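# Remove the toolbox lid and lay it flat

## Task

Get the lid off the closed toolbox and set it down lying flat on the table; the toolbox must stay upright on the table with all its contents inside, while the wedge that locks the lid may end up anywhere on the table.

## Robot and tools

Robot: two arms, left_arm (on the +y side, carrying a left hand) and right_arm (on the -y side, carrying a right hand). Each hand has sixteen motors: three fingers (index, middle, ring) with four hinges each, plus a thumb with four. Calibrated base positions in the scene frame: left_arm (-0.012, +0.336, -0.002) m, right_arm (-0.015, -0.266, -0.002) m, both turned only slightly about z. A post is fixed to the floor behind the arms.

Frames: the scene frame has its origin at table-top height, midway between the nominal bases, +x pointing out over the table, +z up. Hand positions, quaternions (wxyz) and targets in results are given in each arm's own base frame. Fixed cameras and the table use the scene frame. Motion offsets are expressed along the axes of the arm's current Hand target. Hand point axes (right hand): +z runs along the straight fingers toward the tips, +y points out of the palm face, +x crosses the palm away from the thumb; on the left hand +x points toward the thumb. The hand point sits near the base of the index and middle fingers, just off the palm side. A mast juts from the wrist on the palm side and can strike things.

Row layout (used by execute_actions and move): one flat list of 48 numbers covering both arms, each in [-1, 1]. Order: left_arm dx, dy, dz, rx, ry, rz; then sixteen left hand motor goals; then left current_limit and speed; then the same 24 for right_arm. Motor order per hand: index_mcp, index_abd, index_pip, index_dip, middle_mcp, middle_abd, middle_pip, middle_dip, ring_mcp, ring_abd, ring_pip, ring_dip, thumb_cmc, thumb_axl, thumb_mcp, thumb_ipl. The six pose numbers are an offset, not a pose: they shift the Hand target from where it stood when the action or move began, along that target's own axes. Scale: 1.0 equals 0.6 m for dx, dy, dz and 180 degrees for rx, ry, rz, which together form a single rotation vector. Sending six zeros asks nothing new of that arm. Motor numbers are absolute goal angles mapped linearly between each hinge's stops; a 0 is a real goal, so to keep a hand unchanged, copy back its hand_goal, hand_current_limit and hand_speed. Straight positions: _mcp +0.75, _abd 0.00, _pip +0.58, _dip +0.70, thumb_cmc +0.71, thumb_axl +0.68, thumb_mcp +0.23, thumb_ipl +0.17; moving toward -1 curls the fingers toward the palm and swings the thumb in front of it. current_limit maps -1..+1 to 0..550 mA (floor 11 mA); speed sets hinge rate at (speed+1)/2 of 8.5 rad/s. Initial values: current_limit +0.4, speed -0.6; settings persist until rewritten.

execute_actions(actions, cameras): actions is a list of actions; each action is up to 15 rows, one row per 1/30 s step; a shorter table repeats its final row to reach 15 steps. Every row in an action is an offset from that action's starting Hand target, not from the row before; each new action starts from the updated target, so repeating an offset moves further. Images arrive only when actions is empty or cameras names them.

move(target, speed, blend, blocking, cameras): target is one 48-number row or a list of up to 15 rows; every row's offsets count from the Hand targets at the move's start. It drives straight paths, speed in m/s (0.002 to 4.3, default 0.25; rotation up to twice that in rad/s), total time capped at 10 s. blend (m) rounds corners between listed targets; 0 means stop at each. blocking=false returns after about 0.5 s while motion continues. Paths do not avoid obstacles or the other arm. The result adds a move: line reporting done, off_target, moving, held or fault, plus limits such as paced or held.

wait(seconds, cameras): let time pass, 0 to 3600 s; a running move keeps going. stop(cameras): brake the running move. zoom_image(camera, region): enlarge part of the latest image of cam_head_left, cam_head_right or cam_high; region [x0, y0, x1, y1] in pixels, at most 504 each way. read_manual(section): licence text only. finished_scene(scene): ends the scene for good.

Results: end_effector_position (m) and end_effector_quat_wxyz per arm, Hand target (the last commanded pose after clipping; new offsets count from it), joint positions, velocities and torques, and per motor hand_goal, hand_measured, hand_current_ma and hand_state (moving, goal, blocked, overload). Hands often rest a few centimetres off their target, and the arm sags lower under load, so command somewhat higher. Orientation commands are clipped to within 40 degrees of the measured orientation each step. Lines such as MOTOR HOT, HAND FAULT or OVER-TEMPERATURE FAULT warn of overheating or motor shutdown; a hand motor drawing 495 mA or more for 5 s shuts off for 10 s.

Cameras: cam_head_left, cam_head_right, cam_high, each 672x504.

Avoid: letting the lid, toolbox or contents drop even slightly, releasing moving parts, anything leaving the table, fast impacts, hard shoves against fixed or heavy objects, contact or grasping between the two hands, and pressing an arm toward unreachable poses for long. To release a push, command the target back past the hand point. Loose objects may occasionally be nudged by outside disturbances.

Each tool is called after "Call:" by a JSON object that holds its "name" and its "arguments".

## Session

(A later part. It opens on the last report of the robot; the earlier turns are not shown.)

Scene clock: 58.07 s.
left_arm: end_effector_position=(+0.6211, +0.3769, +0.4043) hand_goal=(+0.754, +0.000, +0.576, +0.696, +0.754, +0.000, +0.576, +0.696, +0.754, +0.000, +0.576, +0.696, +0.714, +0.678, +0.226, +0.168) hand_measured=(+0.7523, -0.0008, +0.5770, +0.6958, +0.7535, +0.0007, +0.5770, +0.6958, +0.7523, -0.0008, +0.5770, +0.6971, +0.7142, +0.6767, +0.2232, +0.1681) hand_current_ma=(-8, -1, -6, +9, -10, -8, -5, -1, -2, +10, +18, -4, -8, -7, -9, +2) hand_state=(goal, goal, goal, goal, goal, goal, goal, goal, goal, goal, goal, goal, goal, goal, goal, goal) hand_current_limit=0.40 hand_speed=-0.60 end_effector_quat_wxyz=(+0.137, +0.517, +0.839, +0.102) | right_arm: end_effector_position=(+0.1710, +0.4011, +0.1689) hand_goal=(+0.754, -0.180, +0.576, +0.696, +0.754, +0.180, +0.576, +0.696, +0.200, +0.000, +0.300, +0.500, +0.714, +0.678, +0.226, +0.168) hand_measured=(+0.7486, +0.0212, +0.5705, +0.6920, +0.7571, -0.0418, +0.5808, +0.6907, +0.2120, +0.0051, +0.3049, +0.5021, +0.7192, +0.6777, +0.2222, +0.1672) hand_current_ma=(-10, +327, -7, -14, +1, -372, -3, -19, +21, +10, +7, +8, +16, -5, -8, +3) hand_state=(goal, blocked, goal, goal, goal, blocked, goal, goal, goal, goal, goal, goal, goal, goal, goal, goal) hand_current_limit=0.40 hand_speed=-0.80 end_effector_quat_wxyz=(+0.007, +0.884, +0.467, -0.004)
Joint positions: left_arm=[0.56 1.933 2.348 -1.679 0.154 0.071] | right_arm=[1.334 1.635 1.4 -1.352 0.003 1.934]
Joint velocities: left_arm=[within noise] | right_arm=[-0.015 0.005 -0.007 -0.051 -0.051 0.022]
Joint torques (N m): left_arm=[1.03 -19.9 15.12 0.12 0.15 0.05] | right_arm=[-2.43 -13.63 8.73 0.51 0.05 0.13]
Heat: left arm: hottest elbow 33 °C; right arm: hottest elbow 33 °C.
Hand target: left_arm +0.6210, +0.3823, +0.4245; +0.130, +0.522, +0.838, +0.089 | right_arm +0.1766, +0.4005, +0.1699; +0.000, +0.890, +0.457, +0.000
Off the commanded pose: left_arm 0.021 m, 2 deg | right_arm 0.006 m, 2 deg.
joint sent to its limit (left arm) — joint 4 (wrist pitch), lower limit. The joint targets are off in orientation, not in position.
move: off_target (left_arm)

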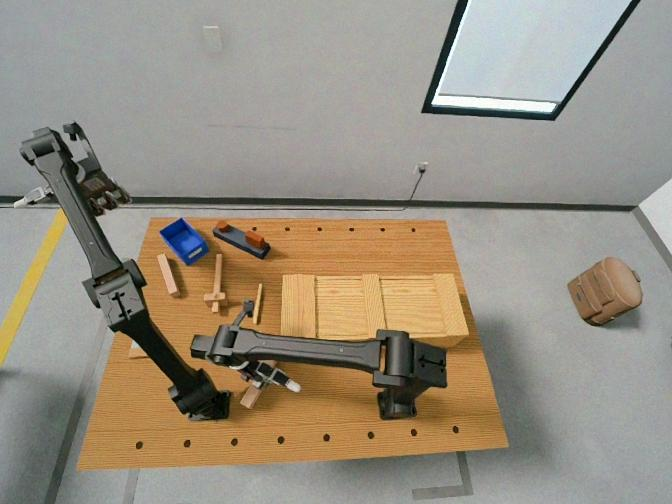

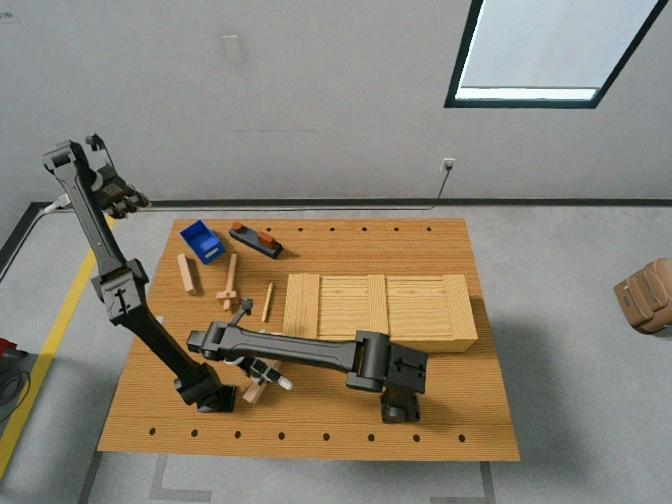

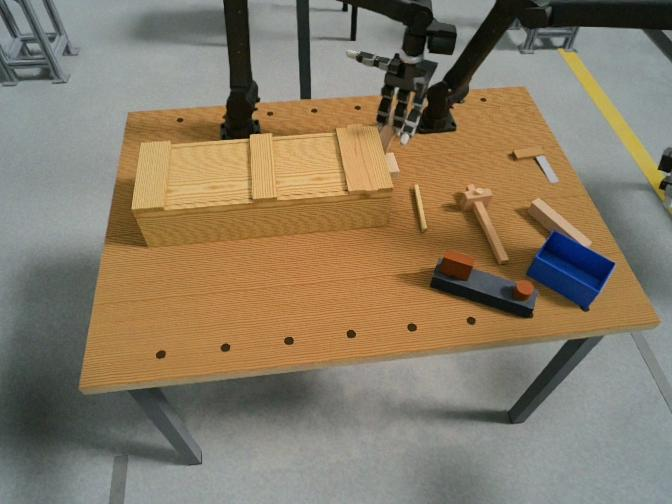

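Call:
{"name": "move", "arguments": {"target": [[0,0,0,0,0,0,0.754,0,0.576,0.696,0.754,0,0.576,0.696,0.754,0,0.576,0.696,0.714,0.678,0.226,0.168,0.4,-0.6,-0.0205,-0.0572,0,0,0,0,0.754,-0.18,0.576,0.696,0.754,0.18,0.576,0.696,0.2,0,0.3,0.5,0.714,0.678,0.226,0.168,0.4,-0.8],[0,0,0,0,0,0,0.754,0,0.576,0.696,0.754,0,0.576,0.696,0.754,0,0.576,0.696,0.714,0.678,0.226,0.168,0.4,-0.6,-0.0205,-0.0572,0.035,0,0,0,0.754,-0.18,0.576,0.696,0.754,0.18,0.576,0.696,0.2,0,0.3,0.5,0.714,0.678,0.226,0.168,0.4,-0.8]], "cameras": ["cam_head_left","cam_high"], "speed": [0.15,0.05]}}

Call:
{"name": "zoom_image", "arguments": {"camera": "cam_high", "region": [350, 50, 500, 200]}}

Call:
{"name": "zoom_image", "arguments": {"camera": "cam_head_left", "region": [190, 310, 310, 430]}}

Scene clock: 59.93 s.
left_arm: end_effector_position=(+0.6211, +0.3769, +0.4043) hand_goal=(+0.754, +0.000, +0.576, +0.696, +0.754, +0.000, +0.576, +0.696, +0.754, +0.000, +0.576, +0.696, +0.714, +0.678, +0.226, +0.168) hand_measured=(+0.7535, +0.0007, +0.5770, +0.6958, +0.7535, -0.0008, +0.5770, +0.6958, +0.7535, +0.0007, +0.5770, +0.6958, +0.7142, +0.6767, +0.2232, +0.1672) hand_current_ma=(-19, -4, +8, +10, -7, -9, +1, -7, -6, +8, +4, +2, -3, -4, -19, -6) hand_state=(goal, goal, goal, goal, goal, goal, goal, goal, goal, goal, goal, goal, goal, goal, goal, goal) hand_current_limit=0.40 hand_speed=-0.60 end_effector_quat_wxyz=(+0.137, +0.517, +0.839, +0.102) | right_arm: end_effector_position=(+0.1445, +0.4081, +0.1555) hand_goal=(+0.754, -0.180, +0.576, +0.696, +0.754, +0.180, +0.576, +0.696, +0.200, +0.000, +0.300, +0.500, +0.714, +0.678, +0.226, +0.168) hand_measured=(+0.7474, +0.0212, +0.5718, +0.6907, +0.7523, -0.0418, +0.5718, +0.6920, +0.2120, +0.0036, +0.3049, +0.5021, +0.7192, +0.6777, +0.2222, +0.1681) hand_current_ma=(-8, +333, -5, -23, -9, -376, -16, -12, +22, +6, +9, +16, +18, +1, -9, +2) hand_state=(goal, blocked, goal, goal, goal, blocked, goal, goal, goal, goal, goal, goal, goal, goal, goal, goal) hand_current_limit=0.40 hand_speed=-0.80 end_effector_quat_wxyz=(+0.001, +0.890, +0.457, -0.001)
Joint positions: left_arm=[0.56 1.933 2.348 -1.679 0.154 0.071] | right_arm=[1.387 1.642 1.376 -1.307 0 2.009]
Joint torques (N m): left_arm=[1.03 -19.96 15.12 0.12 0.15 0.05] | right_arm=[-0.91 -12.98 7.98 0.92 0.17 0.13]
Heat: left arm: hottest elbow 34 °C; right arm: hottest elbow 33 °C.
Hand target: left_arm +0.6210, +0.3823, +0.4245; +0.130, +0.522, +0.838, +0.089 | right_arm +0.1416, +0.4105, +0.1487; +0.000, +0.890, +0.457, +0.000
Off the commanded pose: left_arm 0.021 m, 2 deg | right_arm 0.008 m, 0 deg.
joint sent to its limit (left arm) — joint 4 (wrist pitch), lower limit. The joint targets are off in orientation, not in position.
move: done

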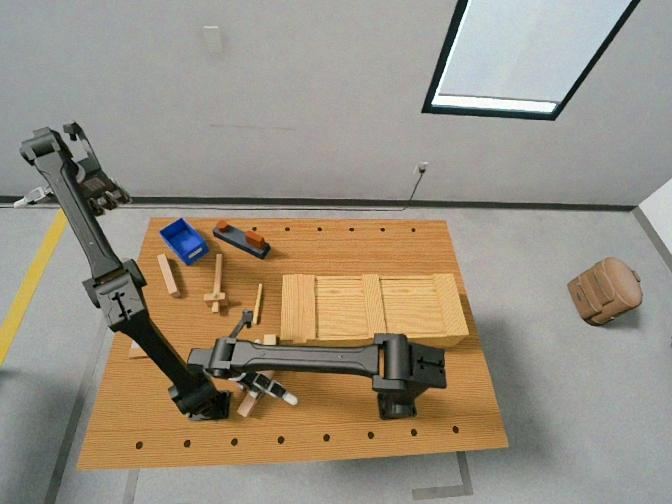

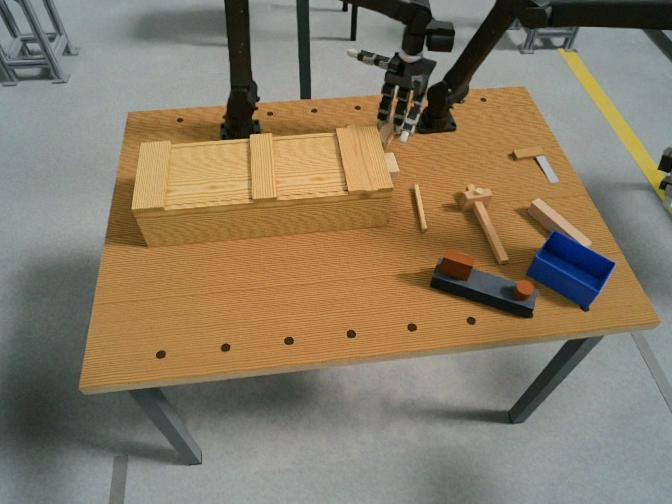

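Scaled by 3.360 from the camera's image (finer frame: 960x720).

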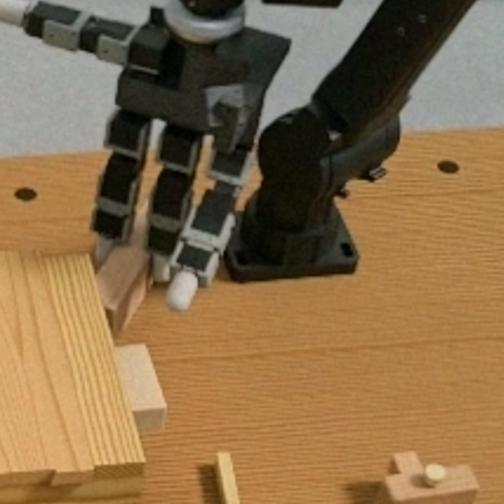

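Scaled by 4.200 from the camera's image (finer frame: 960x720).

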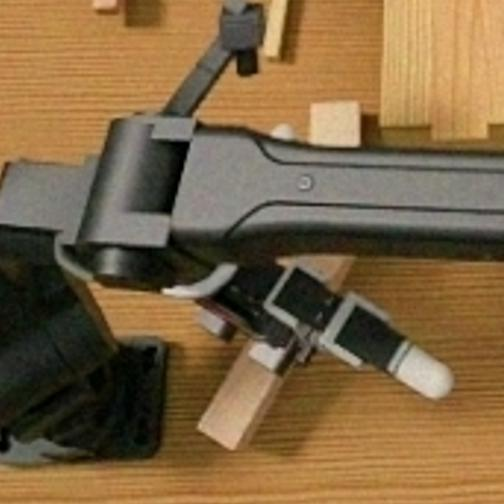

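Call:
{"name": "move", "arguments": {"target": [0,0,0,0,0,0,0.754,0,0.576,0.696,0.754,0,0.576,0.696,0.754,0,0.576,0.696,0.714,0.678,0.226,0.168,0.4,-0.6,0,0,0.015,0,0,0,0.754,-0.18,0.576,0.696,0.754,0.18,0.576,0.696,0.2,0,0.3,0.5,0.714,0.678,0.226,0.168,0.4,-0.8], "speed": [0.03]}}

Call:
{"name": "move", "arguments": {"target": [0,0,0,0,0,0,0.754,0,0.576,0.696,0.754,0,0.576,0.696,0.754,0,0.576,0.696,0.714,0.678,0.226,0.168,0.4,-0.6,0,0,0.008,0,0,0,0.754,-0.18,0.576,0.696,0.754,0.18,0.576,0.696,0.2,0,0.3,0.5,0.714,0.678,0.226,0.168,0.4,-0.8], "speed": [0.03]}}

Scene clock: 60.80 s.
left_arm: end_effector_position=(+0.6211, +0.3769, +0.4043) hand_goal=(+0.754, +0.000, +0.576, +0.696, +0.754, +0.000, +0.576, +0.696, +0.754, +0.000, +0.576, +0.696, +0.714, +0.678, +0.226, +0.168) hand_measured=(+0.7523, +0.0007, +0.5770, +0.6958, +0.7535, -0.0008, +0.5770, +0.6958, +0.7535, -0.0008, +0.5770, +0.6958, +0.7142, +0.6777, +0.2232, +0.1672) hand_current_ma=(-6, -4, +12, +4, +2, -19, +2, +2, +7, +7, +8, +0, +1, -9, -10, -6) hand_state=(goal, goal, goal, goal, goal, goal, goal, goal, goal, goal, goal, goal, goal, goal, goal, goal) hand_current_limit=0.40 hand_speed=-0.60 end_effector_quat_wxyz=(+0.137, +0.517, +0.839, +0.102) | right_arm: end_effector_position=(+0.1445, +0.4081, +0.1547) hand_goal=(+0.754, -0.180, +0.576, +0.696, +0.754, +0.180, +0.576, +0.696, +0.200, +0.000, +0.300, +0.500, +0.714, +0.678, +0.226, +0.168) hand_measured=(+0.7462, +0.0212, +0.5705, +0.6920, +0.7498, -0.0418, +0.5718, +0.6907, +0.2120, +0.0036, +0.3049, +0.5021, +0.7180, +0.6777, +0.2222, +0.1672) hand_current_ma=(-11, +336, -9, -16, -18, -376, -11, -14, +15, +9, +13, +14, +13, -2, -8, +2) hand_state=(goal, blocked, goal, goal, goal, blocked, goal, goal, goal, goal, goal, goal, goal, goal, goal, goal) hand_current_limit=0.40 hand_speed=-0.80 end_effector_quat_wxyz=(+0.000, +0.890, +0.457, +0.000)
Joint positions: left_arm=[0.56 1.933 2.348 -1.679 0.154 0.071] | right_arm=[1.387 1.64 1.372 -1.302 0 2.01]
Joint torques (N m): left_arm=[0.97 -19.96 15.12 0.1 0.15 0.05] | right_arm=[-0.26 -12.04 6.89 1.44 0.16 0.14]
Heat: left arm: hottest elbow 34 °C; right arm: hottest elbow 33 °C.
Hand target: left_arm +0.6210, +0.3823, +0.4245; +0.130, +0.522, +0.838, +0.089 | right_arm +0.1416, +0.4105, +0.1398; +0.000, +0.890, +0.457, +0.000
Off the commanded pose: left_arm 0.021 m, 2 deg | right_arm 0.016 m, 0 deg.
joint sent to its limit (left arm) — joint 4 (wrist pitch), lower limit. The joint targets are off in orientation, not in position.
move: off_target (right_arm)

Scene clock: 61.30 s.
left_arm: end_effector_position=(+0.6211, +0.3769, +0.4043) hand_goal=(+0.754, +0.000, +0.576, +0.696, +0.754, +0.000, +0.576, +0.696, +0.754, +0.000, +0.576, +0.696, +0.714, +0.678, +0.226, +0.168) hand_measured=(+0.7535, -0.0008, +0.5770, +0.6958, +0.7535, +0.0007, +0.5770, +0.6958, +0.7535, -0.0008, +0.5770, +0.6958, +0.7142, +0.6767, +0.2232, +0.1681) hand_current_ma=(-2, +1, -4, +5, -1, -9, -9, +5, +11, +14, +18, -4, +1, -3, -16, -12) hand_state=(goal, goal, goal, goal, goal, goal, goal, goal, goal, goal, goal, goal, goal, goal, goal, goal) hand_current_limit=0.40 hand_speed=-0.60 end_effector_quat_wxyz=(+0.137, +0.517, +0.839, +0.102) | right_arm: end_effector_position=(+0.1444, +0.4075, +0.1542) hand_goal=(+0.754, -0.180, +0.576, +0.696, +0.754, +0.180, +0.576, +0.696, +0.200, +0.000, +0.300, +0.500, +0.714, +0.678, +0.226, +0.168) hand_measured=(+0.7450, +0.0227, +0.5705, +0.6907, +0.7486, -0.0389, +0.5718, +0.6907, +0.2120, +0.0036, +0.3049, +0.5021, +0.7192, +0.6767, +0.2212, +0.1681) hand_current_ma=(-23, +326, -12, -25, -15, -368, -11, -11, +19, +6, +7, +8, +10, +0, -7, +1) hand_state=(goal, blocked, goal, goal, goal, blocked, goal, goal, goal, goal, goal, goal, goal, goal, goal, goal) hand_current_limit=0.40 hand_speed=-0.80 end_effector_quat_wxyz=(-0.002, +0.890, +0.457, +0.002)
Joint positions: left_arm=[0.56 1.933 2.348 -1.679 0.154 0.071] | right_arm=[1.387 1.636 1.366 -1.295 0 2.01]
Joint torques (N m): left_arm=[0.97 -19.96 15.12 0.12 0.15 0.05] | right_arm=[-1.14 -11.4 6.61 1.46 0.13 0.11]
Heat: left arm: hottest elbow 34 °C; right arm: hottest elbow 33 °C.
Hand target: left_arm +0.6210, +0.3823, +0.4245; +0.130, +0.522, +0.838, +0.089 | right_arm +0.1416, +0.4104, +0.1349; +0.001, +0.890, +0.457, +0.000
Off the commanded pose: left_arm 0.021 m, 2 deg | right_arm 0.020 m, 0 deg.
joint sent to its limit (left arm) — joint 4 (wrist pitch), lower limit. The joint targets are off in orientation, not in position.
move: off_target (right_arm)

Call:
{"name": "move", "arguments": {"target": [[0,0,0,0,0,0,0.754,0,0.576,0.696,0.754,0,0.576,0.696,0.754,0,0.576,0.696,0.714,0.678,0.226,0.168,0.4,-0.6,0,0,-0.02,0,0,0,0.754,0.15,0.576,0.696,0.754,-0.15,0.576,0.696,0.2,0,0.3,0.5,0.714,0.678,0.226,0.168,0.4,-0.8],[0,0,0,0,0,0,0.754,0,0.576,0.696,0.754,0,0.576,0.696,0.754,0,0.576,0.696,0.714,0.678,0.226,0.168,0.4,-0.6,0,0,-0.3,0,0,0,0.754,0.15,0.576,0.696,0.754,-0.15,0.576,0.696,0.2,0,0.3,0.5,0.714,0.678,0.226,0.168,0.4,-0.8]], "cameras": ["cam_head_left","cam_high"], "speed": [0.03,0.25]}}

Call:
{"name": "zoom_image", "arguments": {"camera": "cam_high", "region": [330, 115, 400, 235]}}

Call:
{"name": "zoom_image", "arguments": {"camera": "cam_high", "region": [350, 170, 400, 210]}}

Call:
{"name": "zoom_image", "arguments": {"camera": "cam_head_left", "region": [190, 310, 350, 430]}}

Scene clock: 63.70 s.
left_arm: end_effector_position=(+0.6211, +0.3769, +0.4043) hand_goal=(+0.754, +0.000, +0.576, +0.696, +0.754, +0.000, +0.576, +0.696, +0.754, +0.000, +0.576, +0.696, +0.714, +0.678, +0.226, +0.168) hand_measured=(+0.7535, +0.0007, +0.5770, +0.6958, +0.7535, -0.0008, +0.5770, +0.6958, +0.7535, +0.0007, +0.5770, +0.6958, +0.7142, +0.6767, +0.2232, +0.1681) hand_current_ma=(-7, -7, -2, +12, -4, -14, -4, +0, +11, +17, +12, +1, -1, -1, -15, -11) hand_state=(goal, goal, goal, goal, goal, goal, goal, goal, goal, goal, goal, goal, goal, goal, goal, goal) hand_current_limit=0.40 hand_speed=-0.60 end_effector_quat_wxyz=(+0.137, +0.517, +0.839, +0.102) | right_arm: end_effector_position=(+0.1442, +0.4016, +0.2980) hand_goal=(+0.754, +0.150, +0.576, +0.696, +0.754, -0.150, +0.576, +0.696, +0.200, +0.000, +0.300, +0.500, +0.714, +0.678, +0.226, +0.168) hand_measured=(+0.7462, +0.1413, +0.5718, +0.6907, +0.7498, -0.1400, +0.5718, +0.6983, +0.2120, -0.0066, +0.3049, +0.5021, +0.7192, +0.6777, +0.2222, +0.1681) hand_current_ma=(-14, -13, -9, -20, -15, +11, -8, -1, +24, -4, +0, +20, +18, -2, -10, +8) hand_state=(goal, goal, goal, goal, goal, goal, goal, goal, goal, goal, goal, goal, goal, goal, goal, goal) hand_current_limit=0.40 hand_speed=-0.80 end_effector_quat_wxyz=(+0.002, +0.890, +0.456, +0.002)
Joint positions: left_arm=[0.56 1.933 2.348 -1.679 0.154 0.071] | right_arm=[1.387 1.593 1.691 -1.67 0.005 2.011]
Joint torques (N m): left_arm=[0.97 -19.9 15.12 0.12 0.15 0.05] | right_arm=[-0.32 -12.81 13.63 -0.24 0.21 0.14]
Heat: left arm: hottest elbow 35 °C; right arm: hottest elbow 33 °C.
Hand target: left_arm +0.6210, +0.3823, +0.4245; +0.130, +0.522, +0.838, +0.089 | right_arm +0.1415, +0.4106, +0.3150; +0.000, +0.890, +0.457, +0.000
Off the commanded pose: left_arm 0.021 m, 2 deg | right_arm 0.019 m, 0 deg.
joint sent to its limit (left arm) — joint 4 (wrist pitch), lower limit. The joint targets are off in orientation, not in position.
joint sent to its limit (right arm) — joint 4 (wrist pitch), lower limit. The joint targets still meet the commanded pose.
move: off_target (right_arm)

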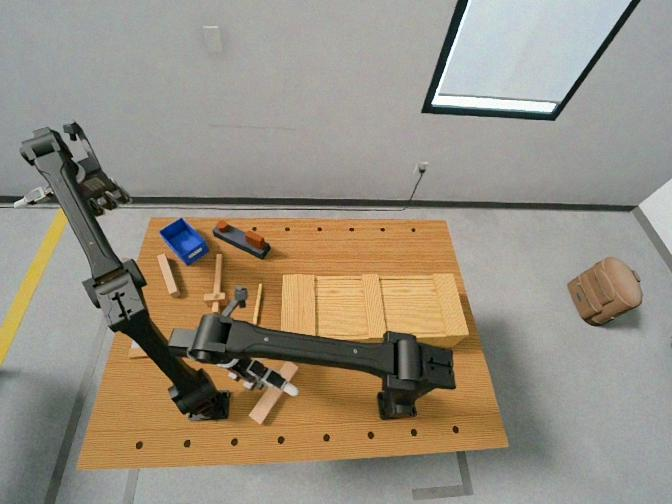

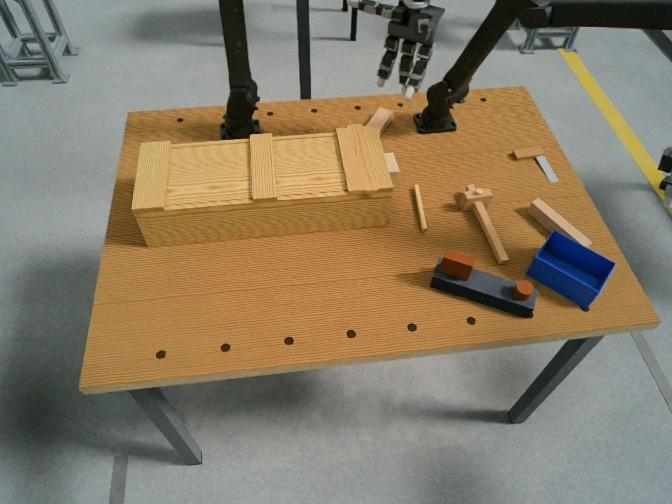

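Scaled by 4.200 from the camera's image (finer frame: 960x720).

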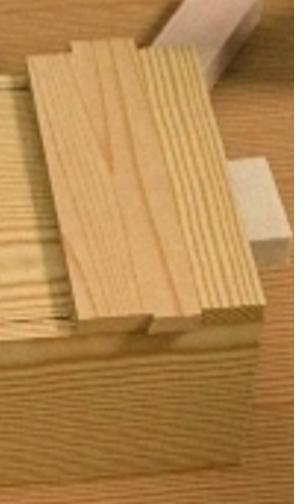

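Scaled by 10.080 from the camera's image (finer frame: 960x720).

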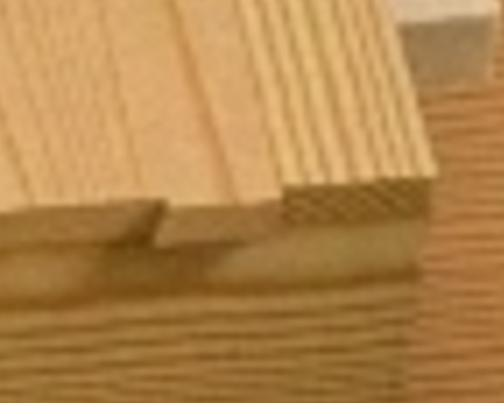

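Scaled by 3.150 from the camera's image (finer frame: 960x720).

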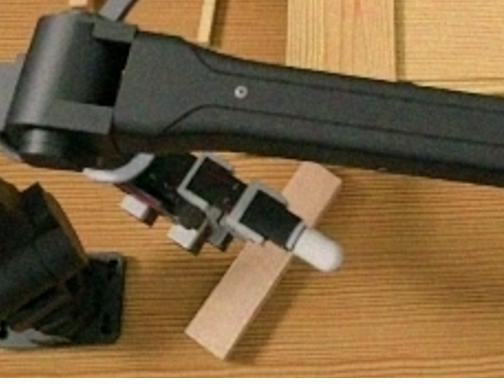

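Call:
{"name": "move", "arguments": {"target": [[0,0,0,0,0,0,0.754,0,0.576,0.696,0.754,0,0.576,0.696,0.754,0,0.576,0.696,0.714,0.678,0.226,0.168,0.4,-0.6,-0.605,0.76,-0.175,0,0,0,0.754,0,0.576,0.696,0.754,0,0.576,0.696,0.754,0,0.576,0.696,0.714,0.678,0.226,0.168,0.4,-0.6]], "cameras": [], "speed": [0.35]}}

Call:
{"name": "wait", "arguments": {"seconds": 0.1, "cameras": ["all"]}}

Scene clock: 68.77 s.
left_arm: end_effector_position=(+0.6211, +0.3769, +0.4043) hand_goal=(+0.754, +0.000, +0.576, +0.696, +0.754, +0.000, +0.576, +0.696, +0.754, +0.000, +0.576, +0.696, +0.714, +0.678, +0.226, +0.168) hand_measured=(+0.7535, +0.0007, +0.5770, +0.6958, +0.7535, +0.0007, +0.5770, +0.6958, +0.7523, +0.0007, +0.5770, +0.6958, +0.7142, +0.6767, +0.2232, +0.1681) hand_current_ma=(-8, +1, -2, +5, +4, -5, +0, -7, +5, +14, +12, -4, +9, -5, -20, -4) hand_state=(goal, goal, goal, goal, goal, goal, goal, goal, goal, goal, goal, goal, goal, goal, goal, goal) hand_current_limit=0.40 hand_speed=-0.60 end_effector_quat_wxyz=(+0.137, +0.517, +0.839, +0.102) | right_arm: end_effector_position=(+0.3017, -0.1465, +0.3948) hand_goal=(+0.754, +0.000, +0.576, +0.696, +0.754, +0.000, +0.576, +0.696, +0.754, +0.000, +0.576, +0.696, +0.714, +0.678, +0.226, +0.168) hand_measured=(+0.7559, +0.0065, +0.5808, +0.6945, +0.7571, +0.0065, +0.5808, +0.6996, +0.7595, +0.0065, +0.5808, +0.7022, +0.7192, +0.6767, +0.2212, +0.1681) hand_current_ma=(+8, +11, +10, -17, +6, +11, -6, +3, -1, +9, +14, +14, +12, +3, -2, +10) hand_state=(goal, goal, goal, goal, goal, goal, goal, goal, goal, goal, goal, goal, goal, goal, goal, goal) hand_current_limit=0.40 hand_speed=-0.60 end_effector_quat_wxyz=(+0.110, +0.881, +0.451, +0.088)
Joint positions: left_arm=[0.56 1.933 2.348 -1.679 0.154 0.071] | right_arm=[-0.283 0.896 1.277 -1.672 0.038 0.337]
Joint torques (N m): left_arm=[1.03 -19.96 15.13 0.12 0.15 0.05] | right_arm=[-2.14 -3.49 13.94 0.51 0.03 -0.01]
Heat: left arm: hottest elbow 36 °C; right arm: hottest elbow 33 °C.
Hand target: left_arm +0.6210, +0.3823, +0.4245; +0.130, +0.522, +0.838, +0.089 | right_arm +0.3001, -0.1501, +0.4204; +0.000, +0.890, +0.457, +0.000
Off the commanded pose: left_arm 0.021 m, 2 deg | right_arm 0.026 m, 16 deg.
joint sent to its limit (left arm) — joint 4 (wrist pitch), lower limit. The joint targets are off in orientation, not in position.
joint sent to its limit (right arm) — joint 4 (wrist pitch), lower limit. The joint targets are off in orientation, not in position.
move: off_target (right_arm)

Scene clock: 68.87 s.
left_arm: end_effector_position=(+0.6211, +0.3769, +0.4043) hand_goal=(+0.754, +0.000, +0.576, +0.696, +0.754, +0.000, +0.576, +0.696, +0.754, +0.000, +0.576, +0.696, +0.714, +0.678, +0.226, +0.168) hand_measured=(+0.7535, -0.0008, +0.5770, +0.6958, +0.7535, +0.0007, +0.5770, +0.6958, +0.7535, +0.0007, +0.5770, +0.6958, +0.7142, +0.6767, +0.2232, +0.1672) hand_current_ma=(-6, +4, +11, +3, -10, -5, +9, +6, +6, +14, +14, -2, -1, -11, -16, +9) hand_state=(goal, goal, goal, goal, goal, goal, goal, goal, goal, goal, goal, goal, goal, goal, goal, goal) hand_current_limit=0.40 hand_speed=-0.60 end_effector_quat_wxyz=(+0.137, +0.517, +0.839, +0.102) | right_arm: end_effector_position=(+0.3018, -0.1465, +0.3948) hand_goal=(+0.754, +0.000, +0.576, +0.696, +0.754, +0.000, +0.576, +0.696, +0.754, +0.000, +0.576, +0.696, +0.714, +0.678, +0.226, +0.168) hand_measured=(+0.7559, +0.0065, +0.5821, +0.6945, +0.7571, +0.0065, +0.5808, +0.6996, +0.7595, +0.0065, +0.5808, +0.7009, +0.7192, +0.6767, +0.2212, +0.1681) hand_current_ma=(+14, +0, +10, -11, +1, +7, +2, +0, +4, +11, +9, +19, +8, +2, -4, +2) hand_state=(goal, goal, goal, goal, goal, goal, goal, goal, goal, goal, goal, goal, goal, goal, goal, goal) hand_current_limit=0.40 hand_speed=-0.60 end_effector_quat_wxyz=(+0.110, +0.881, +0.451, +0.088)
Joint positions: left_arm=[0.56 1.933 2.348 -1.679 0.154 0.071] | right_arm=[-0.283 0.896 1.277 -1.672 0.038 0.337]
Joint torques (N m): left_arm=[1.03 -19.96 15.13 0.12 0.15 0.05] | right_arm=[-2.67 -3.43 13.89 0.53 0.05 -0.02]
Heat: left arm: hottest elbow 36 °C; right arm: hottest elbow 33 °C.
Hand target: left_arm +0.6210, +0.3823, +0.4245; +0.130, +0.522, +0.838, +0.089 | right_arm +0.3001, -0.1501, +0.4204; +0.000, +0.890, +0.457, +0.000
Off the commanded pose: left_arm 0.021 m, 2 deg | right_arm 0.026 m, 16 deg.
wait: 0.10 s; no rest

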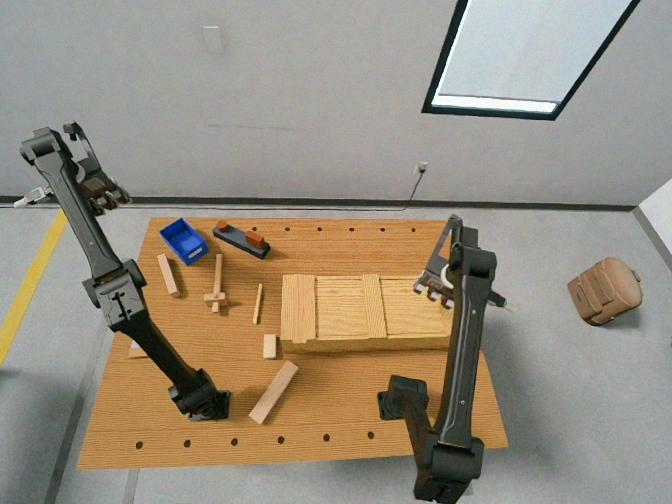

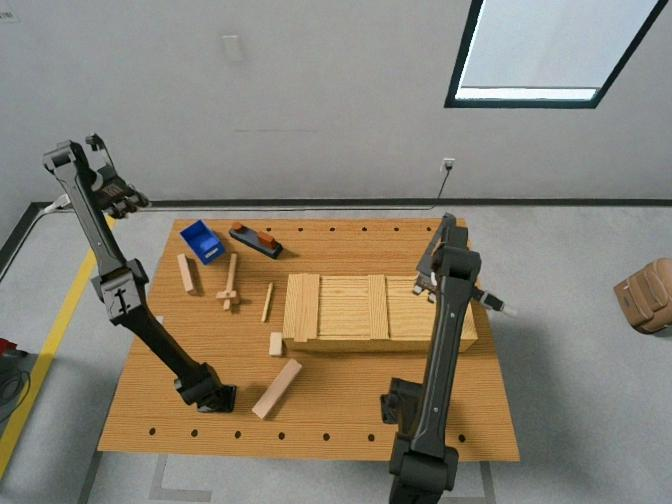

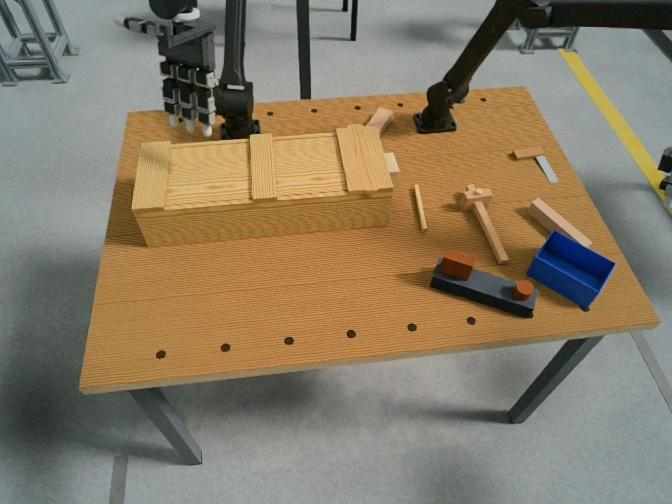

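Call:
{"name": "move", "arguments": {"target": [-0.563,-0.3652,-0.0353,0.0988,-0.0691,0.6455,0.754,0,0.576,0.696,0.754,0,0.576,0.696,0.754,0,0.576,0.696,0.714,0.678,0.226,0.168,0.4,-0.6,0,0,0,0,0,0,0.754,0,0.576,0.696,0.754,0,0.576,0.696,0.754,0,0.576,0.696,0.714,0.678,0.226,0.168,0.4,-0.6], "cameras": ["all"], "speed": [0.5]}}

Scene clock: 72.27 s.
left_arm: end_effector_position=(+0.5707, -0.0159, +0.4091) hand_goal=(+0.754, +0.000, +0.576, +0.696, +0.754, +0.000, +0.576, +0.696, +0.754, +0.000, +0.576, +0.696, +0.714, +0.678, +0.226, +0.168) hand_measured=(+0.7474, -0.0081, +0.5718, +0.6958, +0.7474, -0.0110, +0.5718, +0.6958, +0.7474, -0.0081, +0.5718, +0.6958, +0.7142, +0.6777, +0.2232, +0.1681) hand_current_ma=(-35, -18, -2, +5, -19, -33, -13, +1, -19, -11, -4, -11, -2, -7, -16, +1) hand_state=(goal, goal, goal, goal, goal, goal, goal, goal, goal, goal, goal, goal, goal, goal, goal, goal) hand_current_limit=0.40 hand_speed=-0.60 end_effector_quat_wxyz=(+0.014, +0.991, +0.018, +0.135) | right_arm: end_effector_position=(+0.3018, -0.1465, +0.3948) hand_goal=(+0.754, +0.000, +0.576, +0.696, +0.754, +0.000, +0.576, +0.696, +0.754, +0.000, +0.576, +0.696, +0.714, +0.678, +0.226, +0.168) hand_measured=(+0.7571, +0.0051, +0.5821, +0.6945, +0.7571, +0.0065, +0.5808, +0.6996, +0.7595, +0.0065, +0.5808, +0.7009, +0.7192, +0.6777, +0.2222, +0.1672) hand_current_ma=(+4, +6, +4, -12, -5, +15, +8, +10, +10, +2, +4, +7, +12, -8, -19, -5) hand_state=(goal, goal, goal, goal, goal, goal, goal, goal, goal, goal, goal, goal, goal, goal, goal, goal) hand_current_limit=0.40 hand_speed=-0.60 end_effector_quat_wxyz=(+0.110, +0.881, +0.452, +0.088)
Joint positions: left_arm=[0.144 1.678 2.051 -1.679 0.061 1.671] | right_arm=[-0.283 0.896 1.277 -1.672 0.038 0.335]
Joint torques (N m): left_arm=[0.03 -16.32 14.04 0.02 -0.04 0.08] | right_arm=[-2.43 -3.84 13.81 0.59 0.05 0]
Heat: left arm: hottest elbow 36 °C; right arm: hottest elbow 34 °C.
Hand target: left_arm +0.5703, -0.0178, +0.4244; +0.000, +1.000, -0.010, +0.000 | right_arm +0.3001, -0.1502, +0.4204; +0.000, +0.890, +0.457, +0.000
Off the commanded pose: left_arm 0.016 m, 16 deg | right_arm 0.026 m, 16 deg.
joint sent to its limit (left arm) — joint 4 (wrist pitch), lower limit. The joint targets are off in orientation, not in position.
joint sent to its limit (right arm) — joint 4 (wrist pitch), lower limit. The joint targets are off in orientation, not in position.
move: off_target (left_arm)

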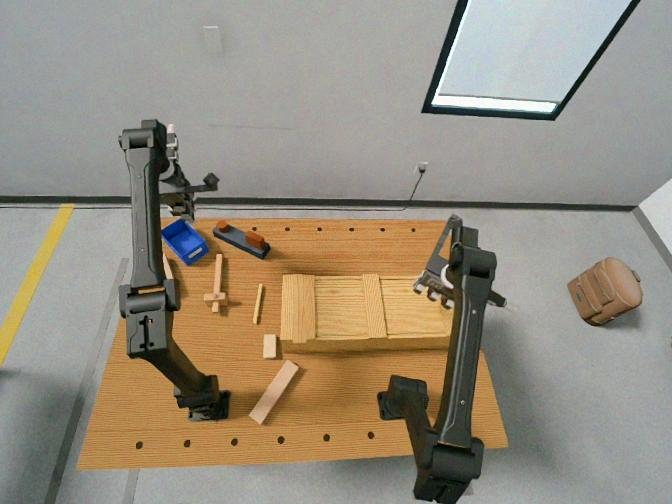

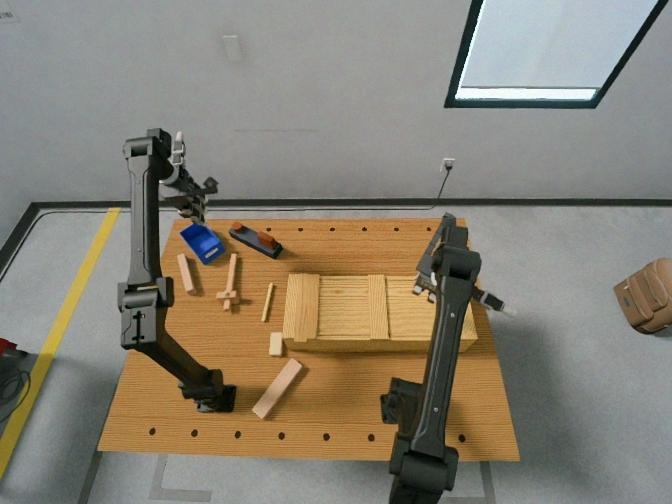

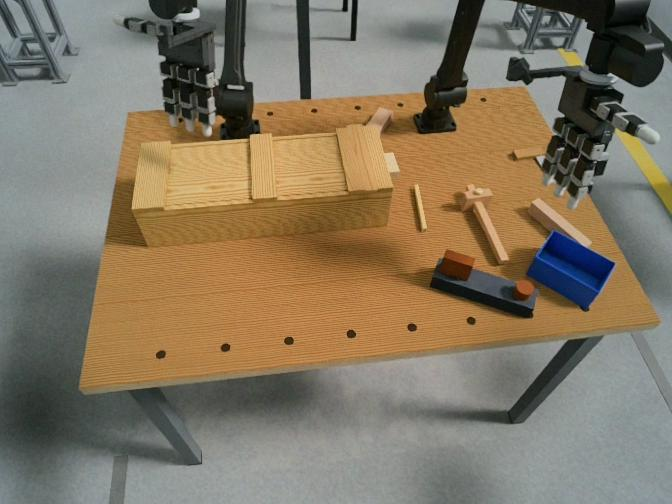

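Call:
{"name": "move", "arguments": {"target": [-0.0675,0.5826,0.1073,0,0,0,0.754,0,0.576,0.696,0.754,0,0.576,0.696,0.754,0,0.576,0.696,0.714,0.678,0.226,0.168,0.4,-0.6,0,0,0,0,0,0,0.754,0,0.576,0.696,0.754,0,0.576,0.696,0.754,0,0.576,0.696,0.714,0.678,0.226,0.168,0.4,-0.6], "cameras": ["all"], "speed": [0.4]}}

Call:
{"name": "zoom_image", "arguments": {"camera": "cam_high", "region": [300, 50, 460, 210]}}

Call:
{"name": "zoom_image", "arguments": {"camera": "cam_head_left", "region": [230, 200, 350, 320]}}

Call:
{"name": "zoom_image", "arguments": {"camera": "cam_head_right", "region": [230, 200, 350, 320]}}

Scene clock: 76.67 s.
left_arm: end_effector_position=(+0.5147, -0.3684, +0.3340) hand_goal=(+0.754, +0.000, +0.576, +0.696, +0.754, +0.000, +0.576, +0.696, +0.754, +0.000, +0.576, +0.696, +0.714, +0.678, +0.226, +0.168) hand_measured=(+0.7498, -0.0066, +0.5705, +0.6958, +0.7486, -0.0081, +0.5718, +0.6958, +0.7486, -0.0066, +0.5718, +0.6945, +0.7205, +0.6777, +0.2222, +0.1672) hand_current_ma=(-12, -15, -19, +5, -24, -23, -9, -9, -15, -1, -12, -2, +15, -2, -8, -4) hand_state=(goal, goal, goal, goal, goal, goal, goal, goal, goal, goal, goal, goal, goal, goal, goal, goal) hand_current_limit=0.40 hand_speed=-0.60 end_effector_quat_wxyz=(+0.035, +0.998, -0.017, +0.048) | right_arm: end_effector_position=(+0.3018, -0.1465, +0.3948) hand_goal=(+0.754, +0.000, +0.576, +0.696, +0.754, +0.000, +0.576, +0.696, +0.754, +0.000, +0.576, +0.696, +0.714, +0.678, +0.226, +0.168) hand_measured=(+0.7571, +0.0065, +0.5808, +0.6945, +0.7559, +0.0065, +0.5808, +0.6996, +0.7595, +0.0065, +0.5808, +0.7009, +0.7192, +0.6767, +0.2212, +0.1681) hand_current_ma=(+7, +4, +11, -9, -8, +1, +3, -4, +10, +11, +9, +19, +16, -8, -5, +11) hand_state=(goal, goal, goal, goal, goal, goal, goal, goal, goal, goal, goal, goal, goal, goal, goal, goal) hand_current_limit=0.40 hand_speed=-0.60 end_effector_quat_wxyz=(+0.110, +0.881, +0.452, +0.088)
Joint positions: left_arm=[-0.513 1.786 2.013 -1.68 0.016 1.09] | right_arm=[-0.283 0.896 1.277 -1.672 0.038 0.335]
Joint torques (N m): left_arm=[1.03 -18.67 15.23 -0.28 0.08 -0.19] | right_arm=[-2.37 -3.6 13.78 0.57 0.06 -0.04]
Heat: left arm: hottest elbow 36 °C; right arm: hottest elbow 34 °C.
Hand target: left_arm +0.5231, -0.3665, +0.3602; +0.000, +1.000, -0.010, +0.000 | right_arm +0.3001, -0.1502, +0.4204; +0.000, +0.890, +0.457, +0.000
Off the commanded pose: left_arm 0.027 m, 7 deg | right_arm 0.026 m, 16 deg.
joint sent to its limit (left arm) — joint 4 (wrist pitch), lower limit. The joint targets are off in orientation, not in position.
joint sent to its limit (right arm) — joint 4 (wrist pitch), lower limit. The joint targets are off in orientation, not in position.
move: off_target (left_arm)

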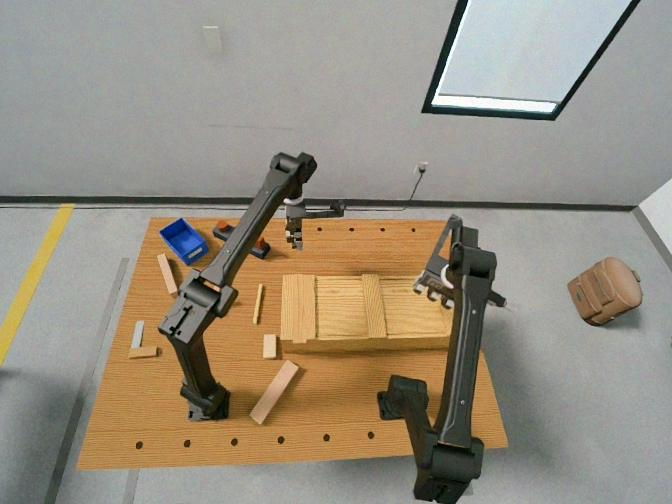

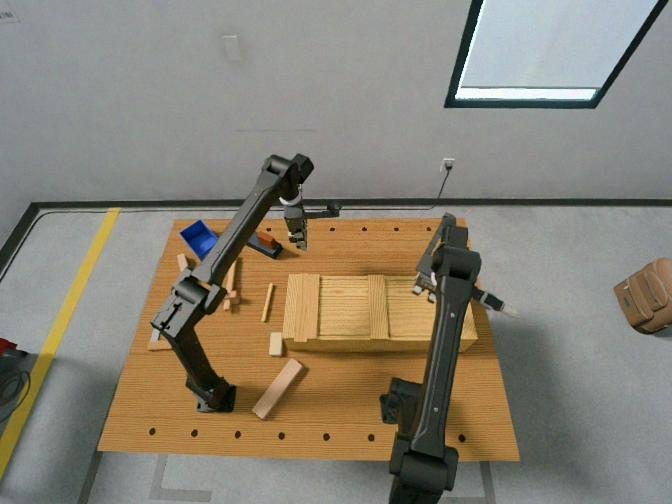

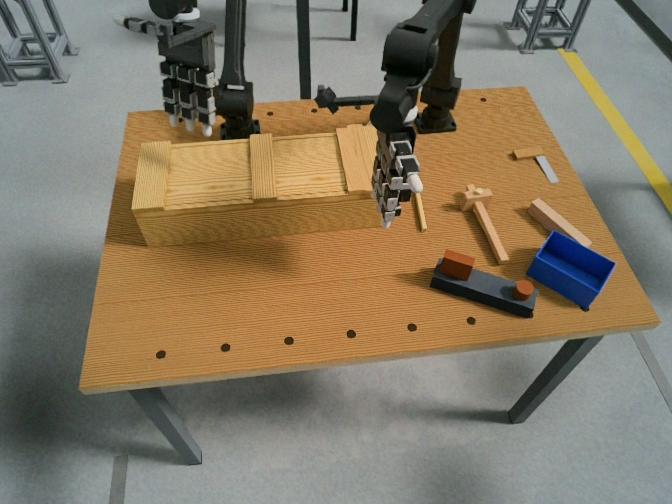

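Scaled by 3.150 from the camera's image (finer frame: 960x720).

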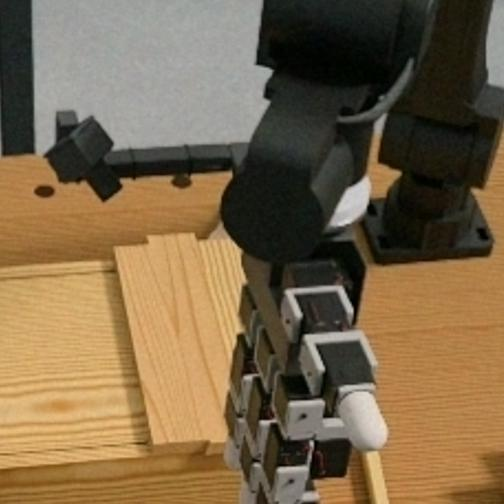

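Scaled by 4.200 from the camera's image (finer frame: 960x720).

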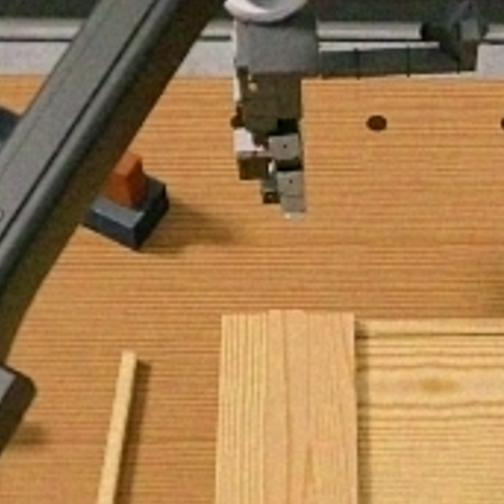

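Scaled by 4.200 from the camera's image (finer frame: 960x720).

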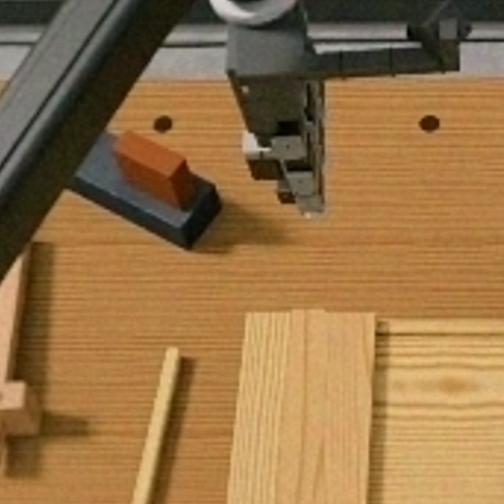

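Call:
{"name": "move", "arguments": {"target": [-0.0417,0.0025,0.1,0,0,0,0.754,0,0.576,0.696,0.754,0,0.576,0.696,0.754,0,0.576,0.696,0.714,0.678,0.226,0.168,0.4,-0.6,0,0,0,0,0,0,0.754,0,0.576,0.696,0.754,0,0.576,0.696,0.754,0,0.576,0.696,0.714,0.678,0.226,0.168,0.4,-0.6], "cameras": ["all"], "speed": [0.15]}}

Call:
{"name": "zoom_image", "arguments": {"camera": "cam_high", "region": [330, 110, 430, 210]}}

Call:
{"name": "zoom_image", "arguments": {"camera": "cam_head_left", "region": [270, 230, 350, 310]}}

Call:
{"name": "zoom_image", "arguments": {"camera": "cam_head_right", "region": [270, 230, 350, 310]}}

Scene clock: 78.37 s.
left_arm: end_effector_position=(+0.5034, -0.3652, +0.3015) hand_goal=(+0.754, +0.000, +0.576, +0.696, +0.754, +0.000, +0.576, +0.696, +0.754, +0.000, +0.576, +0.696, +0.714, +0.678, +0.226, +0.168) hand_measured=(+0.7498, -0.0066, +0.5705, +0.6958, +0.7486, -0.0096, +0.5718, +0.6958, +0.7498, -0.0066, +0.5718, +0.6945, +0.7180, +0.6767, +0.2222, +0.1672) hand_current_ma=(-18, -9, -6, +10, -18, -30, -8, +1, -5, -7, -11, -3, +7, +5, -17, +2) hand_state=(goal, goal, goal, goal, goal, goal, goal, goal, goal, goal, goal, goal, goal, goal, goal, goal) hand_current_limit=0.40 hand_speed=-0.60 end_effector_quat_wxyz=(+0.014, +1.000, -0.012, +0.019) | right_arm: end_effector_position=(+0.3018, -0.1465, +0.3948) hand_goal=(+0.754, +0.000, +0.576, +0.696, +0.754, +0.000, +0.576, +0.696, +0.754, +0.000, +0.576, +0.696, +0.714, +0.678, +0.226, +0.168) hand_measured=(+0.7559, +0.0065, +0.5821, +0.6945, +0.7571, +0.0065, +0.5808, +0.6996, +0.7595, +0.0065, +0.5808, +0.7009, +0.7192, +0.6777, +0.2222, +0.1681) hand_current_ma=(+4, +6, +8, -4, +0, +3, +4, +0, -1, +13, +7, +15, +14, -5, -1, +3) hand_state=(goal, goal, goal, goal, goal, goal, goal, goal, goal, goal, goal, goal, goal, goal, goal, goal) hand_current_limit=0.40 hand_speed=-0.60 end_effector_quat_wxyz=(+0.110, +0.881, +0.452, +0.088)
Joint positions: left_arm=[-0.523 1.786 1.942 -1.68 0.006 1.073] | right_arm=[-0.283 0.896 1.277 -1.672 0.038 0.335]
Joint torques (N m): left_arm=[-0.5 -18.37 10.19 -0.46 -0.13 -0.23] | right_arm=[-2.43 -3.49 13.79 0.54 0.05 -0.01]
Heat: left arm: hottest elbow 37 °C; right arm: hottest elbow 34 °C.
Hand target: left_arm +0.4982, -0.3676, +0.3001; +0.000, +1.000, -0.010, +0.000 | right_arm +0.3001, -0.1502, +0.4204; +0.000, +0.890, +0.457, +0.000
Off the commanded pose: left_arm 0.006 m, 3 deg | right_arm 0.026 m, 16 deg.
joint sent to its limit (left arm) — joint 4 (wrist pitch), lower limit. The joint targets still meet the commanded pose.
joint sent to its limit (right arm) — joint 4 (wrist pitch), lower limit. The joint targets are off in orientation, not in position.
move: off_target (left_arm)

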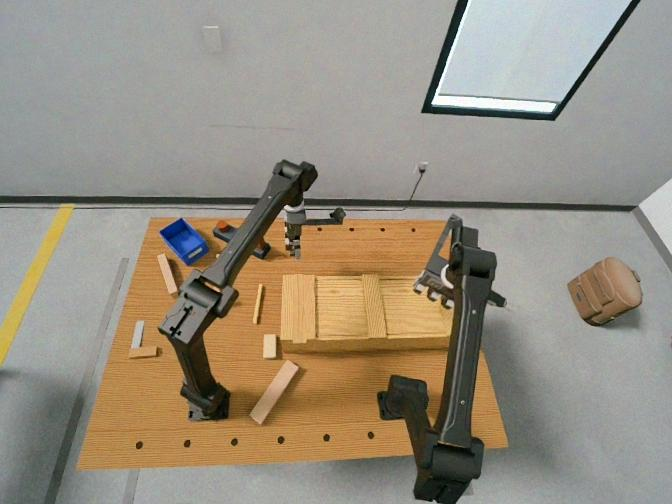

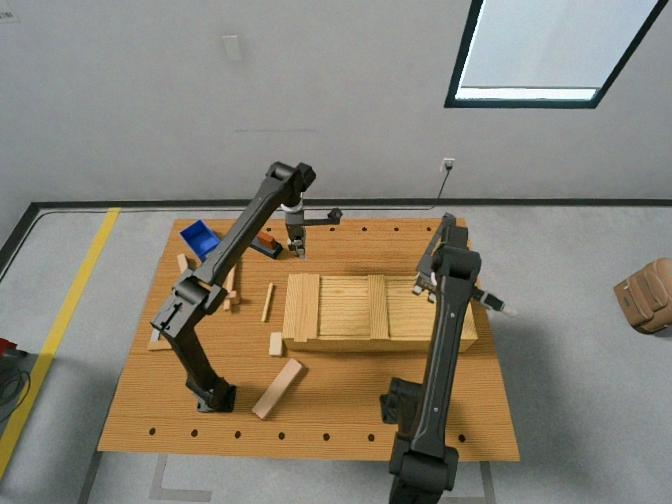

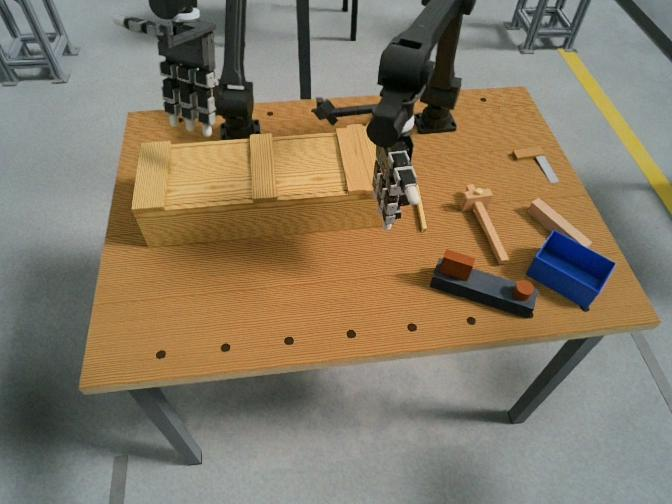

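Scaled by 5.040 from the camera's image (finer frame: 960x720).

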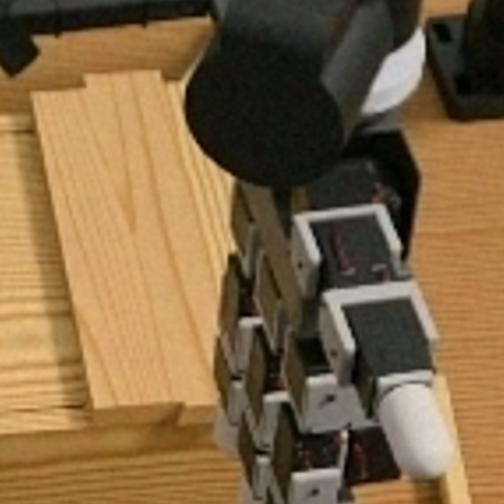

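Scaled by 6.300 from the camera's image (finer frame: 960x720).

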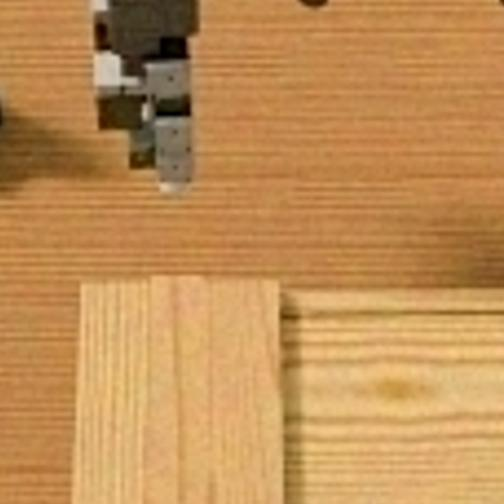

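Scaled by 6.300 from the camera's image (finer frame: 960x720).

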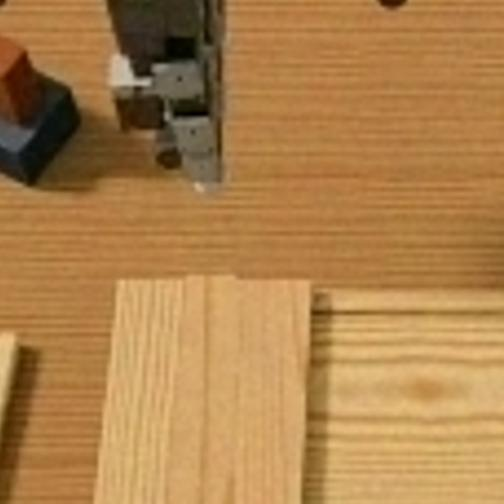

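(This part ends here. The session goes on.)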